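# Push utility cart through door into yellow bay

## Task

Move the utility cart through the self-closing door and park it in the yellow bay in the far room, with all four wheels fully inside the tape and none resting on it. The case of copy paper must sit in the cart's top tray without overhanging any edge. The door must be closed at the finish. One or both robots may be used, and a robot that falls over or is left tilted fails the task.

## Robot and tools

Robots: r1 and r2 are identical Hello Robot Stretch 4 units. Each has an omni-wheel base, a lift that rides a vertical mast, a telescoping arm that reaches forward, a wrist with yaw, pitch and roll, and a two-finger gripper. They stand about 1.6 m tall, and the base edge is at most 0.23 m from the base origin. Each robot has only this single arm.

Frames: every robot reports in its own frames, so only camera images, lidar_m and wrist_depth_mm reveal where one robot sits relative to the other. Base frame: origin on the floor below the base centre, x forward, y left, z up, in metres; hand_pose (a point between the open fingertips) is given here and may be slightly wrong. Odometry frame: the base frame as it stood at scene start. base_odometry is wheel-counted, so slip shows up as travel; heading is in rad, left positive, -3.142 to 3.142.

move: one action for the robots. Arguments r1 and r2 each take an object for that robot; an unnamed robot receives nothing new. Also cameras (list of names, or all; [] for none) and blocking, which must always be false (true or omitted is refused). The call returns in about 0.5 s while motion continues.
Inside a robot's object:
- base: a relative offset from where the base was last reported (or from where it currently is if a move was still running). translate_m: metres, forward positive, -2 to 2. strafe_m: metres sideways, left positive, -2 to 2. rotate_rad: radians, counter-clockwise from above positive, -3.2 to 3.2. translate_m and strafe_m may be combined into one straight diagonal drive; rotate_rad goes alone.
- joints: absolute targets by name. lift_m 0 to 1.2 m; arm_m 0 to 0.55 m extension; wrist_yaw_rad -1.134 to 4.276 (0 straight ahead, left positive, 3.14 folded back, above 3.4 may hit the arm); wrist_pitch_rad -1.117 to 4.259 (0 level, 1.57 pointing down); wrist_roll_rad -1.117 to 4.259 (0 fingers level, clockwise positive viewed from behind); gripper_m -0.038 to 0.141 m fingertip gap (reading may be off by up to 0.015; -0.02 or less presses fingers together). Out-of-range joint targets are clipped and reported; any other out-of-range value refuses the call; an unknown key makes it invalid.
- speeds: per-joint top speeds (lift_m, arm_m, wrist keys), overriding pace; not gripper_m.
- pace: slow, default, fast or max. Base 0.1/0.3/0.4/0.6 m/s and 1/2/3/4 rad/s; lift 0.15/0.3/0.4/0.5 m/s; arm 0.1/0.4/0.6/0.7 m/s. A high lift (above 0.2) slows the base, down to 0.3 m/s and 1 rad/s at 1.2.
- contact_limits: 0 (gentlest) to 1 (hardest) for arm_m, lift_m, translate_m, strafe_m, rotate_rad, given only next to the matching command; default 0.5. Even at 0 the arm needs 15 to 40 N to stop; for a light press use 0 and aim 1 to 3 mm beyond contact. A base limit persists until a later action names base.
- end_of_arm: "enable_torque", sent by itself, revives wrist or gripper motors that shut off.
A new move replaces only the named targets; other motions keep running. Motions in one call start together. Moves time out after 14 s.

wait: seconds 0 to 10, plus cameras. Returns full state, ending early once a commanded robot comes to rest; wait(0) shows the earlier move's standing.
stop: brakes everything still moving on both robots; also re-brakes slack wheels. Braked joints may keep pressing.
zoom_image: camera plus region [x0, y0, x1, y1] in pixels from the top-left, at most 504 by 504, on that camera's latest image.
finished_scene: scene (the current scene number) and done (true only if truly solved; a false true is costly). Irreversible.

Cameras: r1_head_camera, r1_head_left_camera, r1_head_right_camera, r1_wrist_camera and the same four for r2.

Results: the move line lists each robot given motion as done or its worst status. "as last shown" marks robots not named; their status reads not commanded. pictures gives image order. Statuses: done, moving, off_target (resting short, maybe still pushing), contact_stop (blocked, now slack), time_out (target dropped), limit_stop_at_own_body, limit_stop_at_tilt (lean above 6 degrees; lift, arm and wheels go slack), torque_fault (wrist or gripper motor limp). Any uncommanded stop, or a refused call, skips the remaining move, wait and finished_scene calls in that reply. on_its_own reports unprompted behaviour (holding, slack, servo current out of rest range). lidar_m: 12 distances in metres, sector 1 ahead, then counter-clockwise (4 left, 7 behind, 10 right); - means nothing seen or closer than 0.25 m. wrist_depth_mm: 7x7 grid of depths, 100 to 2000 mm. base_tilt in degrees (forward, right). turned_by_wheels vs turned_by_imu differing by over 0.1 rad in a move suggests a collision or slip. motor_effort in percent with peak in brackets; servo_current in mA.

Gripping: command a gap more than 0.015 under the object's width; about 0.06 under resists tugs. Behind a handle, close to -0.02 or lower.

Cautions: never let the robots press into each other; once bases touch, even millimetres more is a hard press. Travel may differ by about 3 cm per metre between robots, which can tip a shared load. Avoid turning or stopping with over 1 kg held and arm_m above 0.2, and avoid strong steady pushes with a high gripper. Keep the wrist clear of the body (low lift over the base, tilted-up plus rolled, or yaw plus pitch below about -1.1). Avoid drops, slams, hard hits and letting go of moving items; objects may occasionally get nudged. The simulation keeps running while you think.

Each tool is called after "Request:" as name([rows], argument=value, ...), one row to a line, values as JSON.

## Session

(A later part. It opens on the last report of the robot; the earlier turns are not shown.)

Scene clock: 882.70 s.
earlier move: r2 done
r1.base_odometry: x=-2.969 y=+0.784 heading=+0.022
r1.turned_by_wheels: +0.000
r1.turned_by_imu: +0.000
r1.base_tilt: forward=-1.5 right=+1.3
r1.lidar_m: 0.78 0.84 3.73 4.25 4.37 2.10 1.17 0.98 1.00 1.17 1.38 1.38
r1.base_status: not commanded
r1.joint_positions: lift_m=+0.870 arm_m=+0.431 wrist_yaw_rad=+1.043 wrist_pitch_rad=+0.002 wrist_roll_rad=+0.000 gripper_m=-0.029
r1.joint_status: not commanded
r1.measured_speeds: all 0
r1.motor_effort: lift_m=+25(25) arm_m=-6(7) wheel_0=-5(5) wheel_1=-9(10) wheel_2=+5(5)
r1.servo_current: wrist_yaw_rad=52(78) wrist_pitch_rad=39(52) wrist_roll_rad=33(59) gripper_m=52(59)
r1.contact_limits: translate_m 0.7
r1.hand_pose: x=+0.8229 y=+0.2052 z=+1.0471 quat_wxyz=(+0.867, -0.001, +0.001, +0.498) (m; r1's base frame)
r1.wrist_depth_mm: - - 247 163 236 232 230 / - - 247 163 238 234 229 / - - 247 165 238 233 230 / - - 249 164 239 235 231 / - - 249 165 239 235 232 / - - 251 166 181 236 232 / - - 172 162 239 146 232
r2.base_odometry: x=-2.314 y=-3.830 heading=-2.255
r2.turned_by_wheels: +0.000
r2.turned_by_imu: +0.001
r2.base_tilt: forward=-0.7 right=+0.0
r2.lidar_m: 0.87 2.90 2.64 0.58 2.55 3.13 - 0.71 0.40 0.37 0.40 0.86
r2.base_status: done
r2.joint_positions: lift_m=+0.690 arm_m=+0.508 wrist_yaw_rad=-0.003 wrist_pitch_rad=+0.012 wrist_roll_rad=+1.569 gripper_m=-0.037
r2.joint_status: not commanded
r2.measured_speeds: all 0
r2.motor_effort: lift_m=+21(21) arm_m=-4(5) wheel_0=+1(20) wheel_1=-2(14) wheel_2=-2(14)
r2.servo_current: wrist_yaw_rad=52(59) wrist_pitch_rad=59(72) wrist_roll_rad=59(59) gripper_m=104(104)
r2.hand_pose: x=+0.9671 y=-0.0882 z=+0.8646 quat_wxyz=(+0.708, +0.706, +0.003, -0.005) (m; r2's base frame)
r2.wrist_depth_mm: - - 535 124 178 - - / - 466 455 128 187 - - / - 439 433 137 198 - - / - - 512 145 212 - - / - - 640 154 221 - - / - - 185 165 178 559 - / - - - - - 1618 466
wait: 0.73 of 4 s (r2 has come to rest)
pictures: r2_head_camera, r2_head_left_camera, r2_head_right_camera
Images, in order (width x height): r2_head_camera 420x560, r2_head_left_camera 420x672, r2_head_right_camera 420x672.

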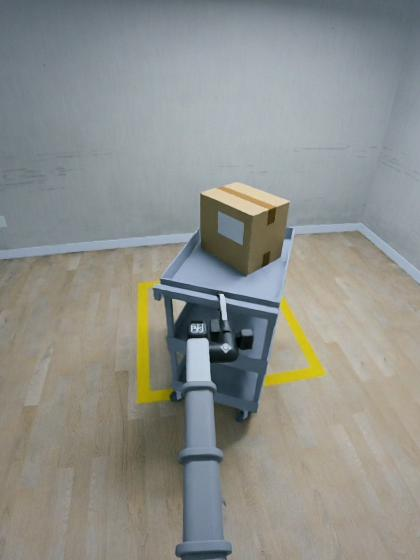

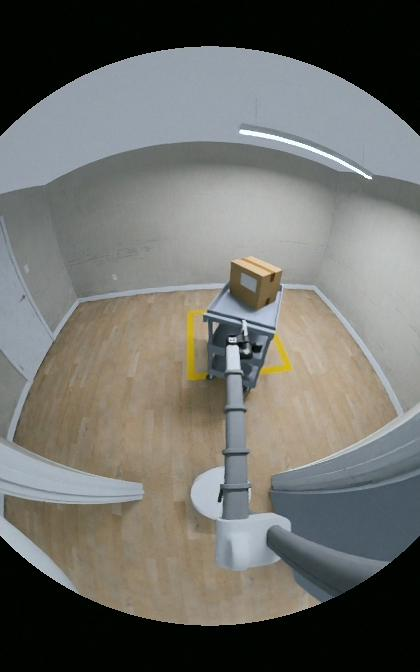

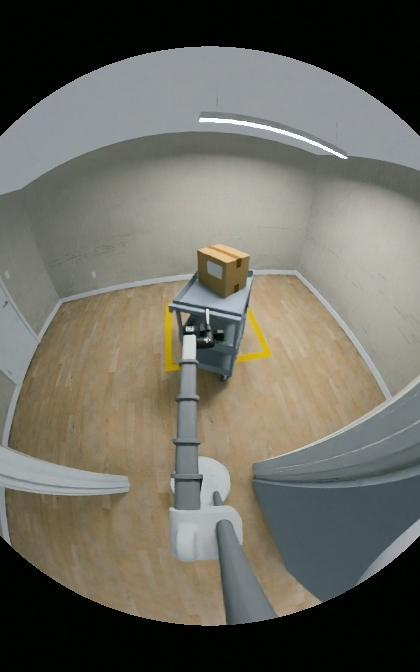

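Request:
move(r2={"base":{"rotate_rad":-0.15},"pace":"slow"}, blocking=false, cameras=[])

Request:
wait(seconds=4, cameras=["r2_head_camera"])

Scene clock: 901.87 s.
move: r2 moving
r1: as last shown
r1.base_tilt: forward=-1.6 right=+1.3
r1.lidar_m: 0.79 0.83 3.73 4.25 4.39 2.10 1.20 1.00 1.00 1.15 1.38 1.37
r1.motor_effort: lift_m=+25(25) arm_m=-6(7) wheel_0=-4(5) wheel_1=-9(10) wheel_2=+5(5)
r1.servo_current: wrist_yaw_rad=46(65) wrist_pitch_rad=46(52) wrist_roll_rad=52(65) gripper_m=59(59)
r1.contact_limits: translate_m 0.7
r1.wrist_depth_mm: - - 247 163 237 233 230 / - - 247 164 238 234 229 / - - 247 165 239 234 230 / - - 247 165 239 235 233 / - - 249 166 240 235 232 / - - 250 166 181 236 232 / - - 172 162 239 146 233
r2.base_odometry: x=-2.315 y=-3.831 heading=-2.366
r2.turned_by_wheels: -0.111
r2.turned_by_imu: -0.107
r2.base_tilt: forward=-0.7 right=+0.1
r2.lidar_m: 0.91 2.90 2.84 0.59 0.60 2.95 - 0.90 0.43 0.37 0.40 0.90
r2.base_status: rotate_rad moving
r2.joint_positions: lift_m=+0.690 arm_m=+0.508 wrist_yaw_rad=+0.008 wrist_pitch_rad=+0.012 wrist_roll_rad=+1.569 gripper_m=-0.037
r2.joint_status: not commanded
r2.measured_speeds: translate_m=-0.001 strafe_m=-0.001 rotate_rad=-0.317 lift_m=+0.000 arm_m=+0.000 wrist_yaw_rad=+0.000 wrist_pitch_rad=+0.000 wrist_roll_rad=+0.000
r2.motor_effort: lift_m=+21(21) arm_m=+4(4) wheel_0=+12(19) wheel_1=+7(14) wheel_2=+16(19)
r2.servo_current: wrist_yaw_rad=59(59) wrist_pitch_rad=59(65) wrist_roll_rad=46(52) gripper_m=104(104)
r2.hand_pose: x=+0.9680 y=-0.0850 z=+0.8646 quat_wxyz=(+0.708, +0.706, +0.007, -0.001) (m; r2's base frame)
r2.wrist_depth_mm: - - - 149 206 1397 1138 / - - - 153 211 768 - / - - 504 156 216 798 - / - 473 459 160 222 831 - / - - 521 166 229 - - / - - 185 169 179 - - / - - - - - 1708 -
pictures: none
No camera images: "cameras" was empty.

Scene clock: 902.70 s.
earlier move: r2 done
r1.base_odometry: x=-2.969 y=+0.784 heading=+0.022
r1.turned_by_wheels: +0.000
r1.turned_by_imu: +0.000
r1.base_tilt: forward=-1.5 right=+1.3
r1.lidar_m: 0.78 0.82 3.72 4.26 4.38 2.07 1.16 1.01 1.03 1.18 1.37 1.39
r1.base_status: not commanded
r1.joint_positions: lift_m=+0.870 arm_m=+0.431 wrist_yaw_rad=+1.043 wrist_pitch_rad=+0.002 wrist_roll_rad=+0.000 gripper_m=-0.029
r1.joint_status: not commanded
r1.measured_speeds: all 0
r1.motor_effort: lift_m=+25(25) arm_m=-7(7) wheel_0=-4(5) wheel_1=-9(10) wheel_2=+5(5)
r1.servo_current: wrist_yaw_rad=65(72) wrist_pitch_rad=46(52) wrist_roll_rad=39(65) gripper_m=52(65)
r1.contact_limits: translate_m 0.7
r1.hand_pose: x=+0.8229 y=+0.2052 z=+1.0471 quat_wxyz=(+0.867, -0.001, +0.001, +0.498) (m; r1's base frame)
r1.wrist_depth_mm: - - 247 163 237 234 230 / - - 248 164 237 234 230 / - - 248 165 239 235 230 / - - 249 165 238 236 231 / - - 249 166 239 235 233 / - - 249 166 182 236 232 / - - 172 162 239 146 233
r2.base_odometry: x=-2.314 y=-3.830 heading=-2.405
r2.turned_by_wheels: -0.039
r2.turned_by_imu: -0.038
r2.base_tilt: forward=-0.7 right=+0.0
r2.lidar_m: 0.91 2.86 2.88 0.57 0.60 2.87 - 0.96 0.44 0.34 0.39 0.96
r2.base_status: done
r2.joint_positions: lift_m=+0.690 arm_m=+0.508 wrist_yaw_rad=-0.001 wrist_pitch_rad=+0.012 wrist_roll_rad=+1.569 gripper_m=-0.037
r2.joint_status: not commanded
r2.measured_speeds: all 0
r2.motor_effort: lift_m=+21(21) arm_m=-4(4) wheel_0=+0(19) wheel_1=+0(14) wheel_2=-3(19)
r2.servo_current: wrist_yaw_rad=52(59) wrist_pitch_rad=65(72) wrist_roll_rad=52(59) gripper_m=104(104)
r2.hand_pose: x=+0.9672 y=-0.0878 z=+0.8646 quat_wxyz=(+0.708, +0.706, +0.004, -0.005) (m; r2's base frame)
r2.wrist_depth_mm: - - - 167 228 246 1078 / - - - 167 229 1661 535 / - - 609 168 229 798 - / - 512 466 228 229 842 - / - - 484 169 229 831 - / - - 184 170 178 - - / - - 603 - - - -
wait: 0.83 of 4 s (r2 has come to rest)
pictures: r2_head_camera
Images, in order (width x height): r2_head_camera 420x560.

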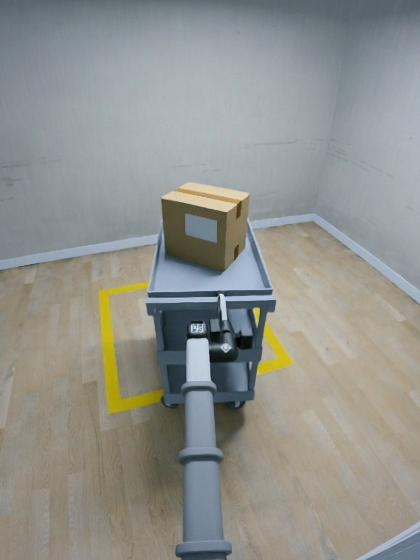

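Request:
move(r2={"base":{"translate_m":-0.55,"strafe_m":-0.2},"pace":"slow","contact_limits":{"translate_m":0.6}}, blocking=false, cameras=[])

Request:
wait(seconds=9, cameras=["r2_head_camera","r2_head_left_camera"])

Scene clock: 923.17 s.
move: r2 moving
r1: as last shown
r1.lidar_m: 0.80 0.79 3.71 4.27 4.39 2.07 1.19 0.97 1.00 1.16 1.38 1.38
r1.motor_effort: lift_m=+25(25) arm_m=-7(7) wheel_0=-5(5) wheel_1=-10(10) wheel_2=+5(5)
r1.servo_current: wrist_yaw_rad=52(72) wrist_pitch_rad=39(52) wrist_roll_rad=52(65) gripper_m=52(65)
r1.contact_limits: translate_m 0.7
r1.wrist_depth_mm: - - 247 163 237 233 229 / - - 247 163 237 233 230 / - - 247 166 238 234 231 / - - 249 165 239 235 232 / - - 250 166 239 235 231 / - - 250 165 181 236 233 / - - 172 163 239 147 233
r2.base_odometry: x=-2.308 y=-3.819 heading=-2.405
r2.turned_by_wheels: +0.000
r2.turned_by_imu: +0.001
r2.base_tilt: forward=-0.6 right=+0.1
r2.lidar_m: 0.88 2.86 2.86 0.59 0.60 2.81 - 0.97 0.45 0.35 0.42 0.96
r2.base_status: translate_m moving; strafe_m moving
r2.joint_positions: lift_m=+0.690 arm_m=+0.508 wrist_yaw_rad=+0.000 wrist_pitch_rad=+0.012 wrist_roll_rad=+1.569 gripper_m=-0.037
r2.joint_status: not commanded
r2.measured_speeds: translate_m=-0.048 strafe_m=-0.018 rotate_rad=+0.002 lift_m=+0.000 arm_m=+0.000 wrist_yaw_rad=+0.000 wrist_pitch_rad=+0.000 wrist_roll_rad=+0.000
r2.motor_effort: lift_m=+21(21) arm_m=-4(4) wheel_0=+0(4) wheel_1=-8(9) wheel_2=+13(14)
r2.servo_current: wrist_yaw_rad=33(52) wrist_pitch_rad=72(72) wrist_roll_rad=39(52) gripper_m=104(111)
r2.contact_limits: translate_m 0.6
r2.hand_pose: x=+0.9673 y=-0.0874 z=+0.8646 quat_wxyz=(+0.708, +0.706, +0.004, -0.004) (m; r2's base frame)
r2.wrist_depth_mm: - - - 167 226 246 1078 / - - - 167 229 1661 535 / - - 609 168 229 809 - / - 512 462 229 229 820 - / - - 480 169 231 842 - / - - 183 170 178 - - / - - 597 - - - -
pictures: none
No camera images: "cameras" was empty.

Scene clock: 929.73 s.
earlier move: r2 done
r1.base_odometry: x=-2.969 y=+0.784 heading=+0.022
r1.turned_by_wheels: +0.000
r1.turned_by_imu: +0.000
r1.base_tilt: forward=-1.5 right=+1.3
r1.lidar_m: 0.80 0.83 3.73 4.26 4.39 2.07 1.16 0.99 1.00 1.17 1.39 1.35
r1.base_status: not commanded
r1.joint_positions: lift_m=+0.870 arm_m=+0.431 wrist_yaw_rad=+1.043 wrist_pitch_rad=+0.002 wrist_roll_rad=+0.000 gripper_m=-0.029
r1.joint_status: not commanded
r1.measured_speeds: all 0
r1.motor_effort: lift_m=+25(25) arm_m=-7(7) wheel_0=-4(5) wheel_1=-9(10) wheel_2=+5(5)
r1.servo_current: wrist_yaw_rad=59(78) wrist_pitch_rad=46(52) wrist_roll_rad=46(72) gripper_m=59(65)
r1.contact_limits: translate_m 0.7
r1.hand_pose: x=+0.8229 y=+0.2052 z=+1.0471 quat_wxyz=(+0.867, -0.001, +0.001, +0.498) (m; r1's base frame)
r1.wrist_depth_mm: - - 246 163 236 233 229 / - - 248 163 237 233 231 / - - 248 165 238 234 230 / - - 249 164 240 235 231 / - - 250 165 239 236 232 / - - 249 166 181 236 231 / - - 172 162 240 146 233
r2.base_odometry: x=-2.041 y=-3.313 heading=-2.405
r2.turned_by_wheels: +0.000
r2.turned_by_imu: +0.000
r2.base_tilt: forward=-0.6 right=+0.1
r2.lidar_m: 0.74 3.46 0.83 1.02 2.53 2.92 - 4.58 0.49 0.37 0.36 0.41
r2.base_status: done
r2.joint_positions: lift_m=+0.690 arm_m=+0.508 wrist_yaw_rad=+0.000 wrist_pitch_rad=+0.012 wrist_roll_rad=+1.569 gripper_m=-0.037
r2.joint_status: not commanded
r2.measured_speeds: all 0
r2.motor_effort: lift_m=+21(21) arm_m=-4(4) wheel_0=-4(10) wheel_1=-5(10) wheel_2=+6(14)
r2.servo_current: wrist_yaw_rad=39(65) wrist_pitch_rad=65(72) wrist_roll_rad=52(65) gripper_m=98(111)
r2.contact_limits: translate_m 0.6
r2.hand_pose: x=+0.9673 y=-0.0874 z=+0.8646 quat_wxyz=(+0.708, +0.706, +0.004, -0.004) (m; r2's base frame)
r2.wrist_depth_mm: - - - 164 223 250 1098 / - - - 164 225 1499 - / - - 585 166 227 809 - / - - 459 227 229 831 - / - - 488 168 230 820 - / - - 184 170 179 - - / - - - - 233 - -
wait: 6.57 of 9 s (r2 has come to rest)
pictures: r2_head_camera, r2_head_left_camera
Images, in order (width x height): r2_head_camera 420x560, r2_head_left_camera 420x672.

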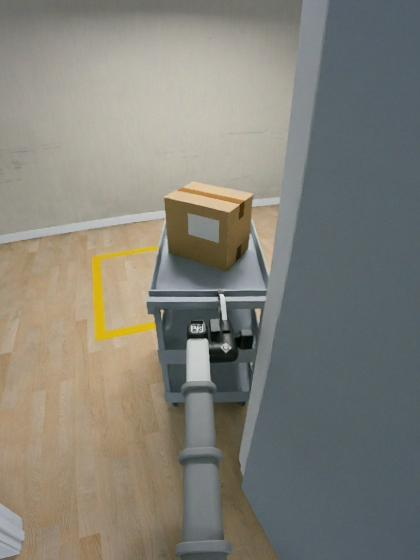

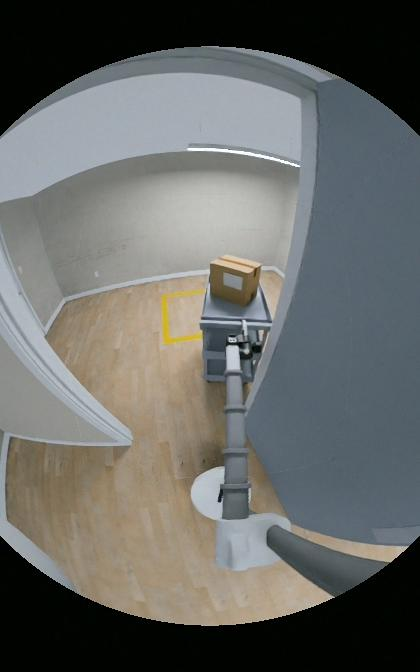

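Request:
move(r2={"base":{"translate_m":0.5,"strafe_m":0.22},"pace":"slow","contact_limits":{"translate_m":0.6}}, blocking=false, cameras=[])

Request:
wait(seconds=9, cameras=["r2_head_camera","r2_head_left_camera"])

Scene clock: 941.53 s.
move: r2 moving
r1: as last shown
r1.lidar_m: 0.78 0.82 3.73 4.26 4.37 2.09 1.18 0.98 0.99 1.17 1.39 1.39
r1.motor_effort: lift_m=+25(25) arm_m=-6(7) wheel_0=-4(5) wheel_1=-9(10) wheel_2=+5(5)
r1.servo_current: wrist_yaw_rad=59(65) wrist_pitch_rad=39(52) wrist_roll_rad=52(59) gripper_m=59(65)
r1.contact_limits: translate_m 0.7
r1.wrist_depth_mm: - - 247 163 238 233 230 / - - 249 163 237 235 230 / - - 248 165 238 234 231 / - - 249 165 238 236 230 / - - 249 166 240 236 231 / - - 249 166 181 235 232 / - - 172 163 240 146 233
r2.base_odometry: x=-2.047 y=-3.325 heading=-2.405
r2.turned_by_wheels: +0.000
r2.turned_by_imu: +0.001
r2.base_tilt: forward=-0.6 right=+0.1
r2.lidar_m: 0.74 3.45 0.81 1.00 2.53 2.93 - 4.59 0.46 0.38 0.33 0.42
r2.base_status: translate_m moving; strafe_m moving
r2.joint_positions: lift_m=+0.690 arm_m=+0.508 wrist_yaw_rad=+0.000 wrist_pitch_rad=+0.012 wrist_roll_rad=+1.569 gripper_m=-0.037
r2.joint_status: not commanded
r2.measured_speeds: translate_m=+0.050 strafe_m=+0.022 rotate_rad=+0.001 lift_m=+0.000 arm_m=+0.000 wrist_yaw_rad=+0.000 wrist_pitch_rad=+0.000 wrist_roll_rad=+0.000
r2.motor_effort: lift_m=+21(21) arm_m=-4(4) wheel_0=+3(5) wheel_1=+8(9) wheel_2=-10(13)
r2.servo_current: wrist_yaw_rad=46(52) wrist_pitch_rad=65(65) wrist_roll_rad=46(52) gripper_m=98(104)
r2.contact_limits: translate_m 0.6
r2.hand_pose: x=+0.9673 y=-0.0874 z=+0.8646 quat_wxyz=(+0.708, +0.706, +0.004, -0.004) (m; r2's base frame)
r2.wrist_depth_mm: - - - 164 224 248 1078 / - - - 166 225 1661 569 / - - 585 167 228 809 - / - 500 459 228 229 831 - / - - 488 168 229 831 - / - - 184 169 178 - - / - - - - 233 - -
pictures: none
No camera images: "cameras" was empty.

Scene clock: 947.70 s.
earlier move: r2 done
r1.base_odometry: x=-2.969 y=+0.784 heading=+0.022
r1.turned_by_wheels: +0.000
r1.turned_by_imu: +0.000
r1.base_tilt: forward=-1.5 right=+1.3
r1.lidar_m: 0.79 0.82 3.71 4.26 4.40 2.13 1.16 1.00 1.00 1.16 1.38 1.37
r1.base_status: not commanded
r1.joint_positions: lift_m=+0.870 arm_m=+0.431 wrist_yaw_rad=+1.043 wrist_pitch_rad=+0.002 wrist_roll_rad=+0.000 gripper_m=-0.029
r1.joint_status: not commanded
r1.measured_speeds: all 0
r1.motor_effort: lift_m=+25(25) arm_m=-7(7) wheel_0=-4(5) wheel_1=-10(10) wheel_2=+5(5)
r1.servo_current: wrist_yaw_rad=65(78) wrist_pitch_rad=33(52) wrist_roll_rad=39(72) gripper_m=59(65)
r1.contact_limits: translate_m 0.7
r1.hand_pose: x=+0.8229 y=+0.2052 z=+1.0471 quat_wxyz=(+0.867, -0.001, +0.001, +0.498) (m; r1's base frame)
r1.wrist_depth_mm: - - 247 163 236 234 229 / - - 248 164 238 233 230 / - - 248 165 238 234 229 / - - 249 164 237 235 232 / - - 249 166 239 236 233 / - - 249 166 182 236 232 / - - 172 162 240 146 232
r2.base_odometry: x=-2.264 y=-3.812 heading=-2.405
r2.turned_by_wheels: +0.000
r2.turned_by_imu: +0.001
r2.base_tilt: forward=-0.7 right=+0.0
r2.lidar_m: 0.90 2.92 2.79 0.56 0.56 2.83 - 1.07 0.47 0.39 0.40 0.91
r2.base_status: done
r2.joint_positions: lift_m=+0.690 arm_m=+0.508 wrist_yaw_rad=-0.002 wrist_pitch_rad=+0.012 wrist_roll_rad=+1.569 gripper_m=-0.037
r2.joint_status: not commanded
r2.measured_speeds: all 0
r2.motor_effort: lift_m=+21(21) arm_m=-4(4) wheel_0=+6(10) wheel_1=+5(9) wheel_2=-5(13)
r2.servo_current: wrist_yaw_rad=46(65) wrist_pitch_rad=65(72) wrist_roll_rad=46(59) gripper_m=104(111)
r2.contact_limits: translate_m 0.6
r2.hand_pose: x=+0.9671 y=-0.0880 z=+0.8646 quat_wxyz=(+0.708, +0.706, +0.003, -0.005) (m; r2's base frame)
r2.wrist_depth_mm: - - - 157 216 1499 1138 / - - - 159 218 1499 - / - - 544 162 221 820 - / - 469 452 164 225 831 - / - - 500 167 229 842 - / - - 185 169 178 - - / - - - - - 539 -
wait: 6.17 of 9 s (r2 has come to rest)
pictures: r2_head_camera, r2_head_left_camera
Images, in order (width x height): r2_head_camera 420x560, r2_head_left_camera 420x672.

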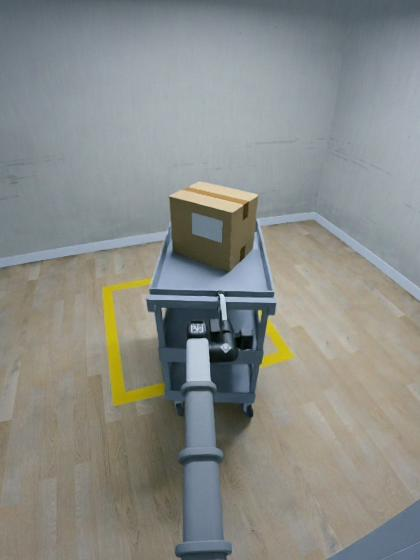

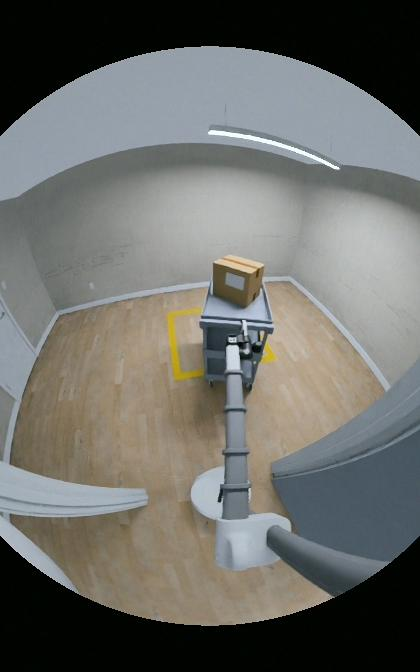

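Request:
move(r2={"joints":{"gripper_m":0.1}}, blocking=false, cameras=[])

Request:
wait(seconds=3, cameras=[])

Request:
move(r2={"joints":{"arm_m":0.38}}, blocking=false, cameras=[])

Request:
wait(seconds=4, cameras=["r2_head_camera"])

Request:
move(r2={"base":{"rotate_rad":-0.14}}, blocking=false, cameras=[])

Request:
wait(seconds=4, cameras=["r2_head_camera","r2_wrist_camera"])

Scene clock: 960.70 s.
move: r2 moving
r1: as last shown
r1.lidar_m: 0.79 0.82 3.72 4.27 4.39 2.10 1.18 1.01 0.98 1.18 1.38 1.38
r1.motor_effort: lift_m=+25(25) arm_m=-6(7) wheel_0=-4(5) wheel_1=-10(10) wheel_2=+5(5)
r1.servo_current: wrist_yaw_rad=52(72) wrist_pitch_rad=39(46) wrist_roll_rad=59(65) gripper_m=59(59)
r1.contact_limits: translate_m 0.7
r1.wrist_depth_mm: - - 246 163 237 234 230 / - - 247 164 237 234 230 / - - 247 165 239 235 231 / - - 248 164 239 235 230 / - - 249 167 238 235 232 / - - 251 166 181 236 231 / - - 172 162 240 146 233
r2.base_odometry: x=-2.264 y=-3.812 heading=-2.405
r2.turned_by_wheels: +0.000
r2.turned_by_imu: +0.000
r2.base_tilt: forward=-0.7 right=+0.0
r2.lidar_m: 0.91 2.91 2.88 0.54 0.57 2.82 - 1.05 0.50 0.39 0.43 0.92
r2.base_status: not commanded
r2.joint_positions: lift_m=+0.690 arm_m=+0.508 wrist_yaw_rad=-0.002 wrist_pitch_rad=+0.012 wrist_roll_rad=+1.569 gripper_m=-0.012
r2.joint_status: gripper_m moving
r2.measured_speeds: all 0
r2.motor_effort: lift_m=+21(21) arm_m=-4(4) wheel_0=+6(6) wheel_1=+5(5) wheel_2=-5(5)
r2.servo_current: wrist_yaw_rad=39(52) wrist_pitch_rad=59(65) wrist_roll_rad=39(52) gripper_m=91(98)
r2.contact_limits: translate_m 0.6
r2.hand_pose: x=+0.9671 y=-0.0880 z=+0.8646 quat_wxyz=(+0.708, +0.706, +0.003, -0.005) (m; r2's base frame)
r2.wrist_depth_mm: - - - 160 220 1464 1138 / - - - 163 222 1537 - / - - 544 166 226 820 - / - 473 462 227 230 831 - / - - 508 172 233 809 - / - - 189 174 180 - - / - - - - - 1661 -
pictures: none
No camera images: "cameras" was empty.

Scene clock: 962.23 s.
earlier move: r2 done
r1.base_odometry: x=-2.969 y=+0.784 heading=+0.022
r1.turned_by_wheels: +0.000
r1.turned_by_imu: +0.000
r1.base_tilt: forward=-1.5 right=+1.3
r1.lidar_m: 0.80 0.81 3.72 4.27 4.37 2.08 1.15 0.99 1.01 1.17 1.39 1.38
r1.base_status: not commanded
r1.joint_positions: lift_m=+0.870 arm_m=+0.431 wrist_yaw_rad=+1.043 wrist_pitch_rad=+0.002 wrist_roll_rad=+0.000 gripper_m=-0.029
r1.joint_status: not commanded
r1.measured_speeds: all 0
r1.motor_effort: lift_m=+25(25) arm_m=-6(7) wheel_0=-4(5) wheel_1=-9(10) wheel_2=+5(5)
r1.servo_current: wrist_yaw_rad=59(78) wrist_pitch_rad=39(46) wrist_roll_rad=39(65) gripper_m=59(65)
r1.contact_limits: translate_m 0.7
r1.hand_pose: x=+0.8229 y=+0.2052 z=+1.0471 quat_wxyz=(+0.867, -0.001, +0.001, +0.498) (m; r1's base frame)
r1.wrist_depth_mm: - - 248 163 237 233 229 / - - 248 164 237 233 231 / - - 248 165 238 235 230 / - - 248 164 239 236 230 / - - 249 166 239 235 233 / - - 250 165 181 236 232 / - - 172 162 240 146 232
r2.base_odometry: x=-2.264 y=-3.812 heading=-2.405
r2.turned_by_wheels: +0.000
r2.turned_by_imu: +0.000
r2.base_tilt: forward=-0.7 right=+0.1
r2.lidar_m: 0.92 2.92 2.82 0.55 0.59 2.84 - 1.04 0.51 0.40 0.41 0.91
r2.base_status: not commanded
r2.joint_positions: lift_m=+0.690 arm_m=+0.508 wrist_yaw_rad=-0.001 wrist_pitch_rad=+0.007 wrist_roll_rad=+1.569 gripper_m=+0.100
r2.joint_status: all done
r2.measured_speeds: all 0
r2.motor_effort: lift_m=+20(21) arm_m=-4(4) wheel_0=+4(6) wheel_1=+3(5) wheel_2=-3(6)
r2.servo_current: wrist_yaw_rad=39(65) wrist_pitch_rad=46(72) wrist_roll_rad=52(59) gripper_m=52(124)
r2.contact_limits: translate_m 0.6
r2.hand_pose: x=+0.9672 y=-0.0877 z=+0.8662 quat_wxyz=(+0.708, +0.706, +0.002, -0.003) (m; r2's base frame)
r2.wrist_depth_mm: - - - 172 229 254 252 / - - - 175 233 1576 - / - - 569 178 236 831 - / - - 473 181 242 842 - / - - 508 184 244 831 - / - - 195 186 193 - - / - - - - - 1863 -
wait: 1.53 of 3 s (r2 has come to rest)
pictures: none
No camera images: "cameras" was empty.

Scene clock: 962.73 s.
move: r2 moving
r1: as last shown
r1.lidar_m: 0.79 0.83 3.73 4.24 4.36 2.08 1.15 0.99 1.01 1.17 1.38 1.38
r1.motor_effort: lift_m=+25(25) arm_m=-6(7) wheel_0=-4(5) wheel_1=-9(9) wheel_2=+5(5)
r1.servo_current: wrist_yaw_rad=59(65) wrist_pitch_rad=39(46) wrist_roll_rad=59(59) gripper_m=59(59)
r1.contact_limits: translate_m 0.7
r1.wrist_depth_mm: - - 246 163 236 233 229 / - - 247 164 237 234 231 / - - 248 165 238 235 231 / - - 249 165 239 236 231 / - - 250 166 240 236 232 / - - 250 166 181 235 232 / - - 172 162 241 146 233
r2.base_odometry: x=-2.264 y=-3.812 heading=-2.405
r2.turned_by_wheels: +0.000
r2.turned_by_imu: +0.000
r2.base_tilt: forward=-0.7 right=+0.1
r2.lidar_m: 0.91 2.92 2.85 0.54 0.56 2.81 - 1.06 0.52 0.39 0.41 0.95
r2.base_status: not commanded
r2.joint_positions: lift_m=+0.690 arm_m=+0.457 wrist_yaw_rad=-0.001 wrist_pitch_rad=+0.007 wrist_roll_rad=+1.569 gripper_m=+0.100
r2.joint_status: arm_m moving
r2.measured_speeds: translate_m=+0.000 strafe_m=+0.000 rotate_rad=+0.000 lift_m=+0.000 arm_m=-0.195 wrist_yaw_rad=+0.000 wrist_pitch_rad=+0.000 wrist_roll_rad=+0.000
r2.motor_effort: lift_m=+20(20) arm_m=-6(11) wheel_0=+4(4) wheel_1=+3(3) wheel_2=-3(3)
r2.servo_current: wrist_yaw_rad=39(52) wrist_pitch_rad=46(52) wrist_roll_rad=39(52) gripper_m=59(59)
r2.contact_limits: translate_m 0.6
r2.hand_pose: x=+0.9167 y=-0.0877 z=+0.8662 quat_wxyz=(+0.708, +0.706, +0.002, -0.003) (m; r2's base frame)
r2.wrist_depth_mm: - - - 221 273 282 282 / - - - 278 279 1661 - / - - 621 282 282 - - / - - 521 287 287 - - / - - 564 234 291 - - / - - 195 236 193 - - / - - - - - 1756 -
pictures: none
No camera images: "cameras" was empty.

Scene clock: 963.63 s.
earlier move: r2 done
r1.base_odometry: x=-2.969 y=+0.784 heading=+0.022
r1.turned_by_wheels: +0.000
r1.turned_by_imu: +0.000
r1.base_tilt: forward=-1.5 right=+1.3
r1.lidar_m: 0.78 0.80 3.72 4.26 4.39 2.10 1.17 0.98 1.01 1.17 1.40 1.39
r1.base_status: not commanded
r1.joint_positions: lift_m=+0.870 arm_m=+0.431 wrist_yaw_rad=+1.043 wrist_pitch_rad=+0.002 wrist_roll_rad=+0.000 gripper_m=-0.029
r1.joint_status: not commanded
r1.measured_speeds: all 0
r1.motor_effort: lift_m=+25(25) arm_m=-7(7) wheel_0=-4(5) wheel_1=-9(9) wheel_2=+5(5)
r1.servo_current: wrist_yaw_rad=52(78) wrist_pitch_rad=39(46) wrist_roll_rad=52(59) gripper_m=59(65)
r1.contact_limits: translate_m 0.7
r1.hand_pose: x=+0.8229 y=+0.2052 z=+1.0471 quat_wxyz=(+0.867, -0.001, +0.001, +0.498) (m; r1's base frame)
r1.wrist_depth_mm: - - 246 163 237 233 229 / - - 247 164 238 235 230 / - - 248 166 238 235 231 / - - 249 165 238 236 231 / - - 249 166 239 236 232 / - - 250 165 181 236 233 / - - 173 163 239 146 232
r2.base_odometry: x=-2.264 y=-3.812 heading=-2.405
r2.turned_by_wheels: +0.000
r2.turned_by_imu: +0.000
r2.base_tilt: forward=-0.7 right=+0.0
r2.lidar_m: 0.91 2.90 2.84 0.55 0.58 2.85 - 1.07 0.50 0.40 0.41 0.95
r2.base_status: not commanded
r2.joint_positions: lift_m=+0.690 arm_m=+0.380 wrist_yaw_rad=-0.001 wrist_pitch_rad=+0.007 wrist_roll_rad=+1.569 gripper_m=+0.100
r2.joint_status: all done
r2.measured_speeds: all 0
r2.motor_effort: lift_m=+20(20) arm_m=-7(11) wheel_0=+4(4) wheel_1=+3(3) wheel_2=-3(3)
r2.servo_current: wrist_yaw_rad=33(59) wrist_pitch_rad=46(52) wrist_roll_rad=39(59) gripper_m=52(59)
r2.contact_limits: translate_m 0.6
r2.hand_pose: x=+0.8394 y=-0.0877 z=+0.8662 quat_wxyz=(+0.708, +0.706, +0.002, -0.003) (m; r2's base frame)
r2.wrist_depth_mm: - - - - - 1708 1160 / - - - 332 362 364 366 / - - 759 359 364 - - / - - 615 368 - - - / - - 640 373 375 - - / - - 193 315 192 - - / - - - - - 1921 -
wait: 0.90 of 4 s (r2 has come to rest)
pictures: r2_head_camera
Images, in order (width x height): r2_head_camera 420x560.

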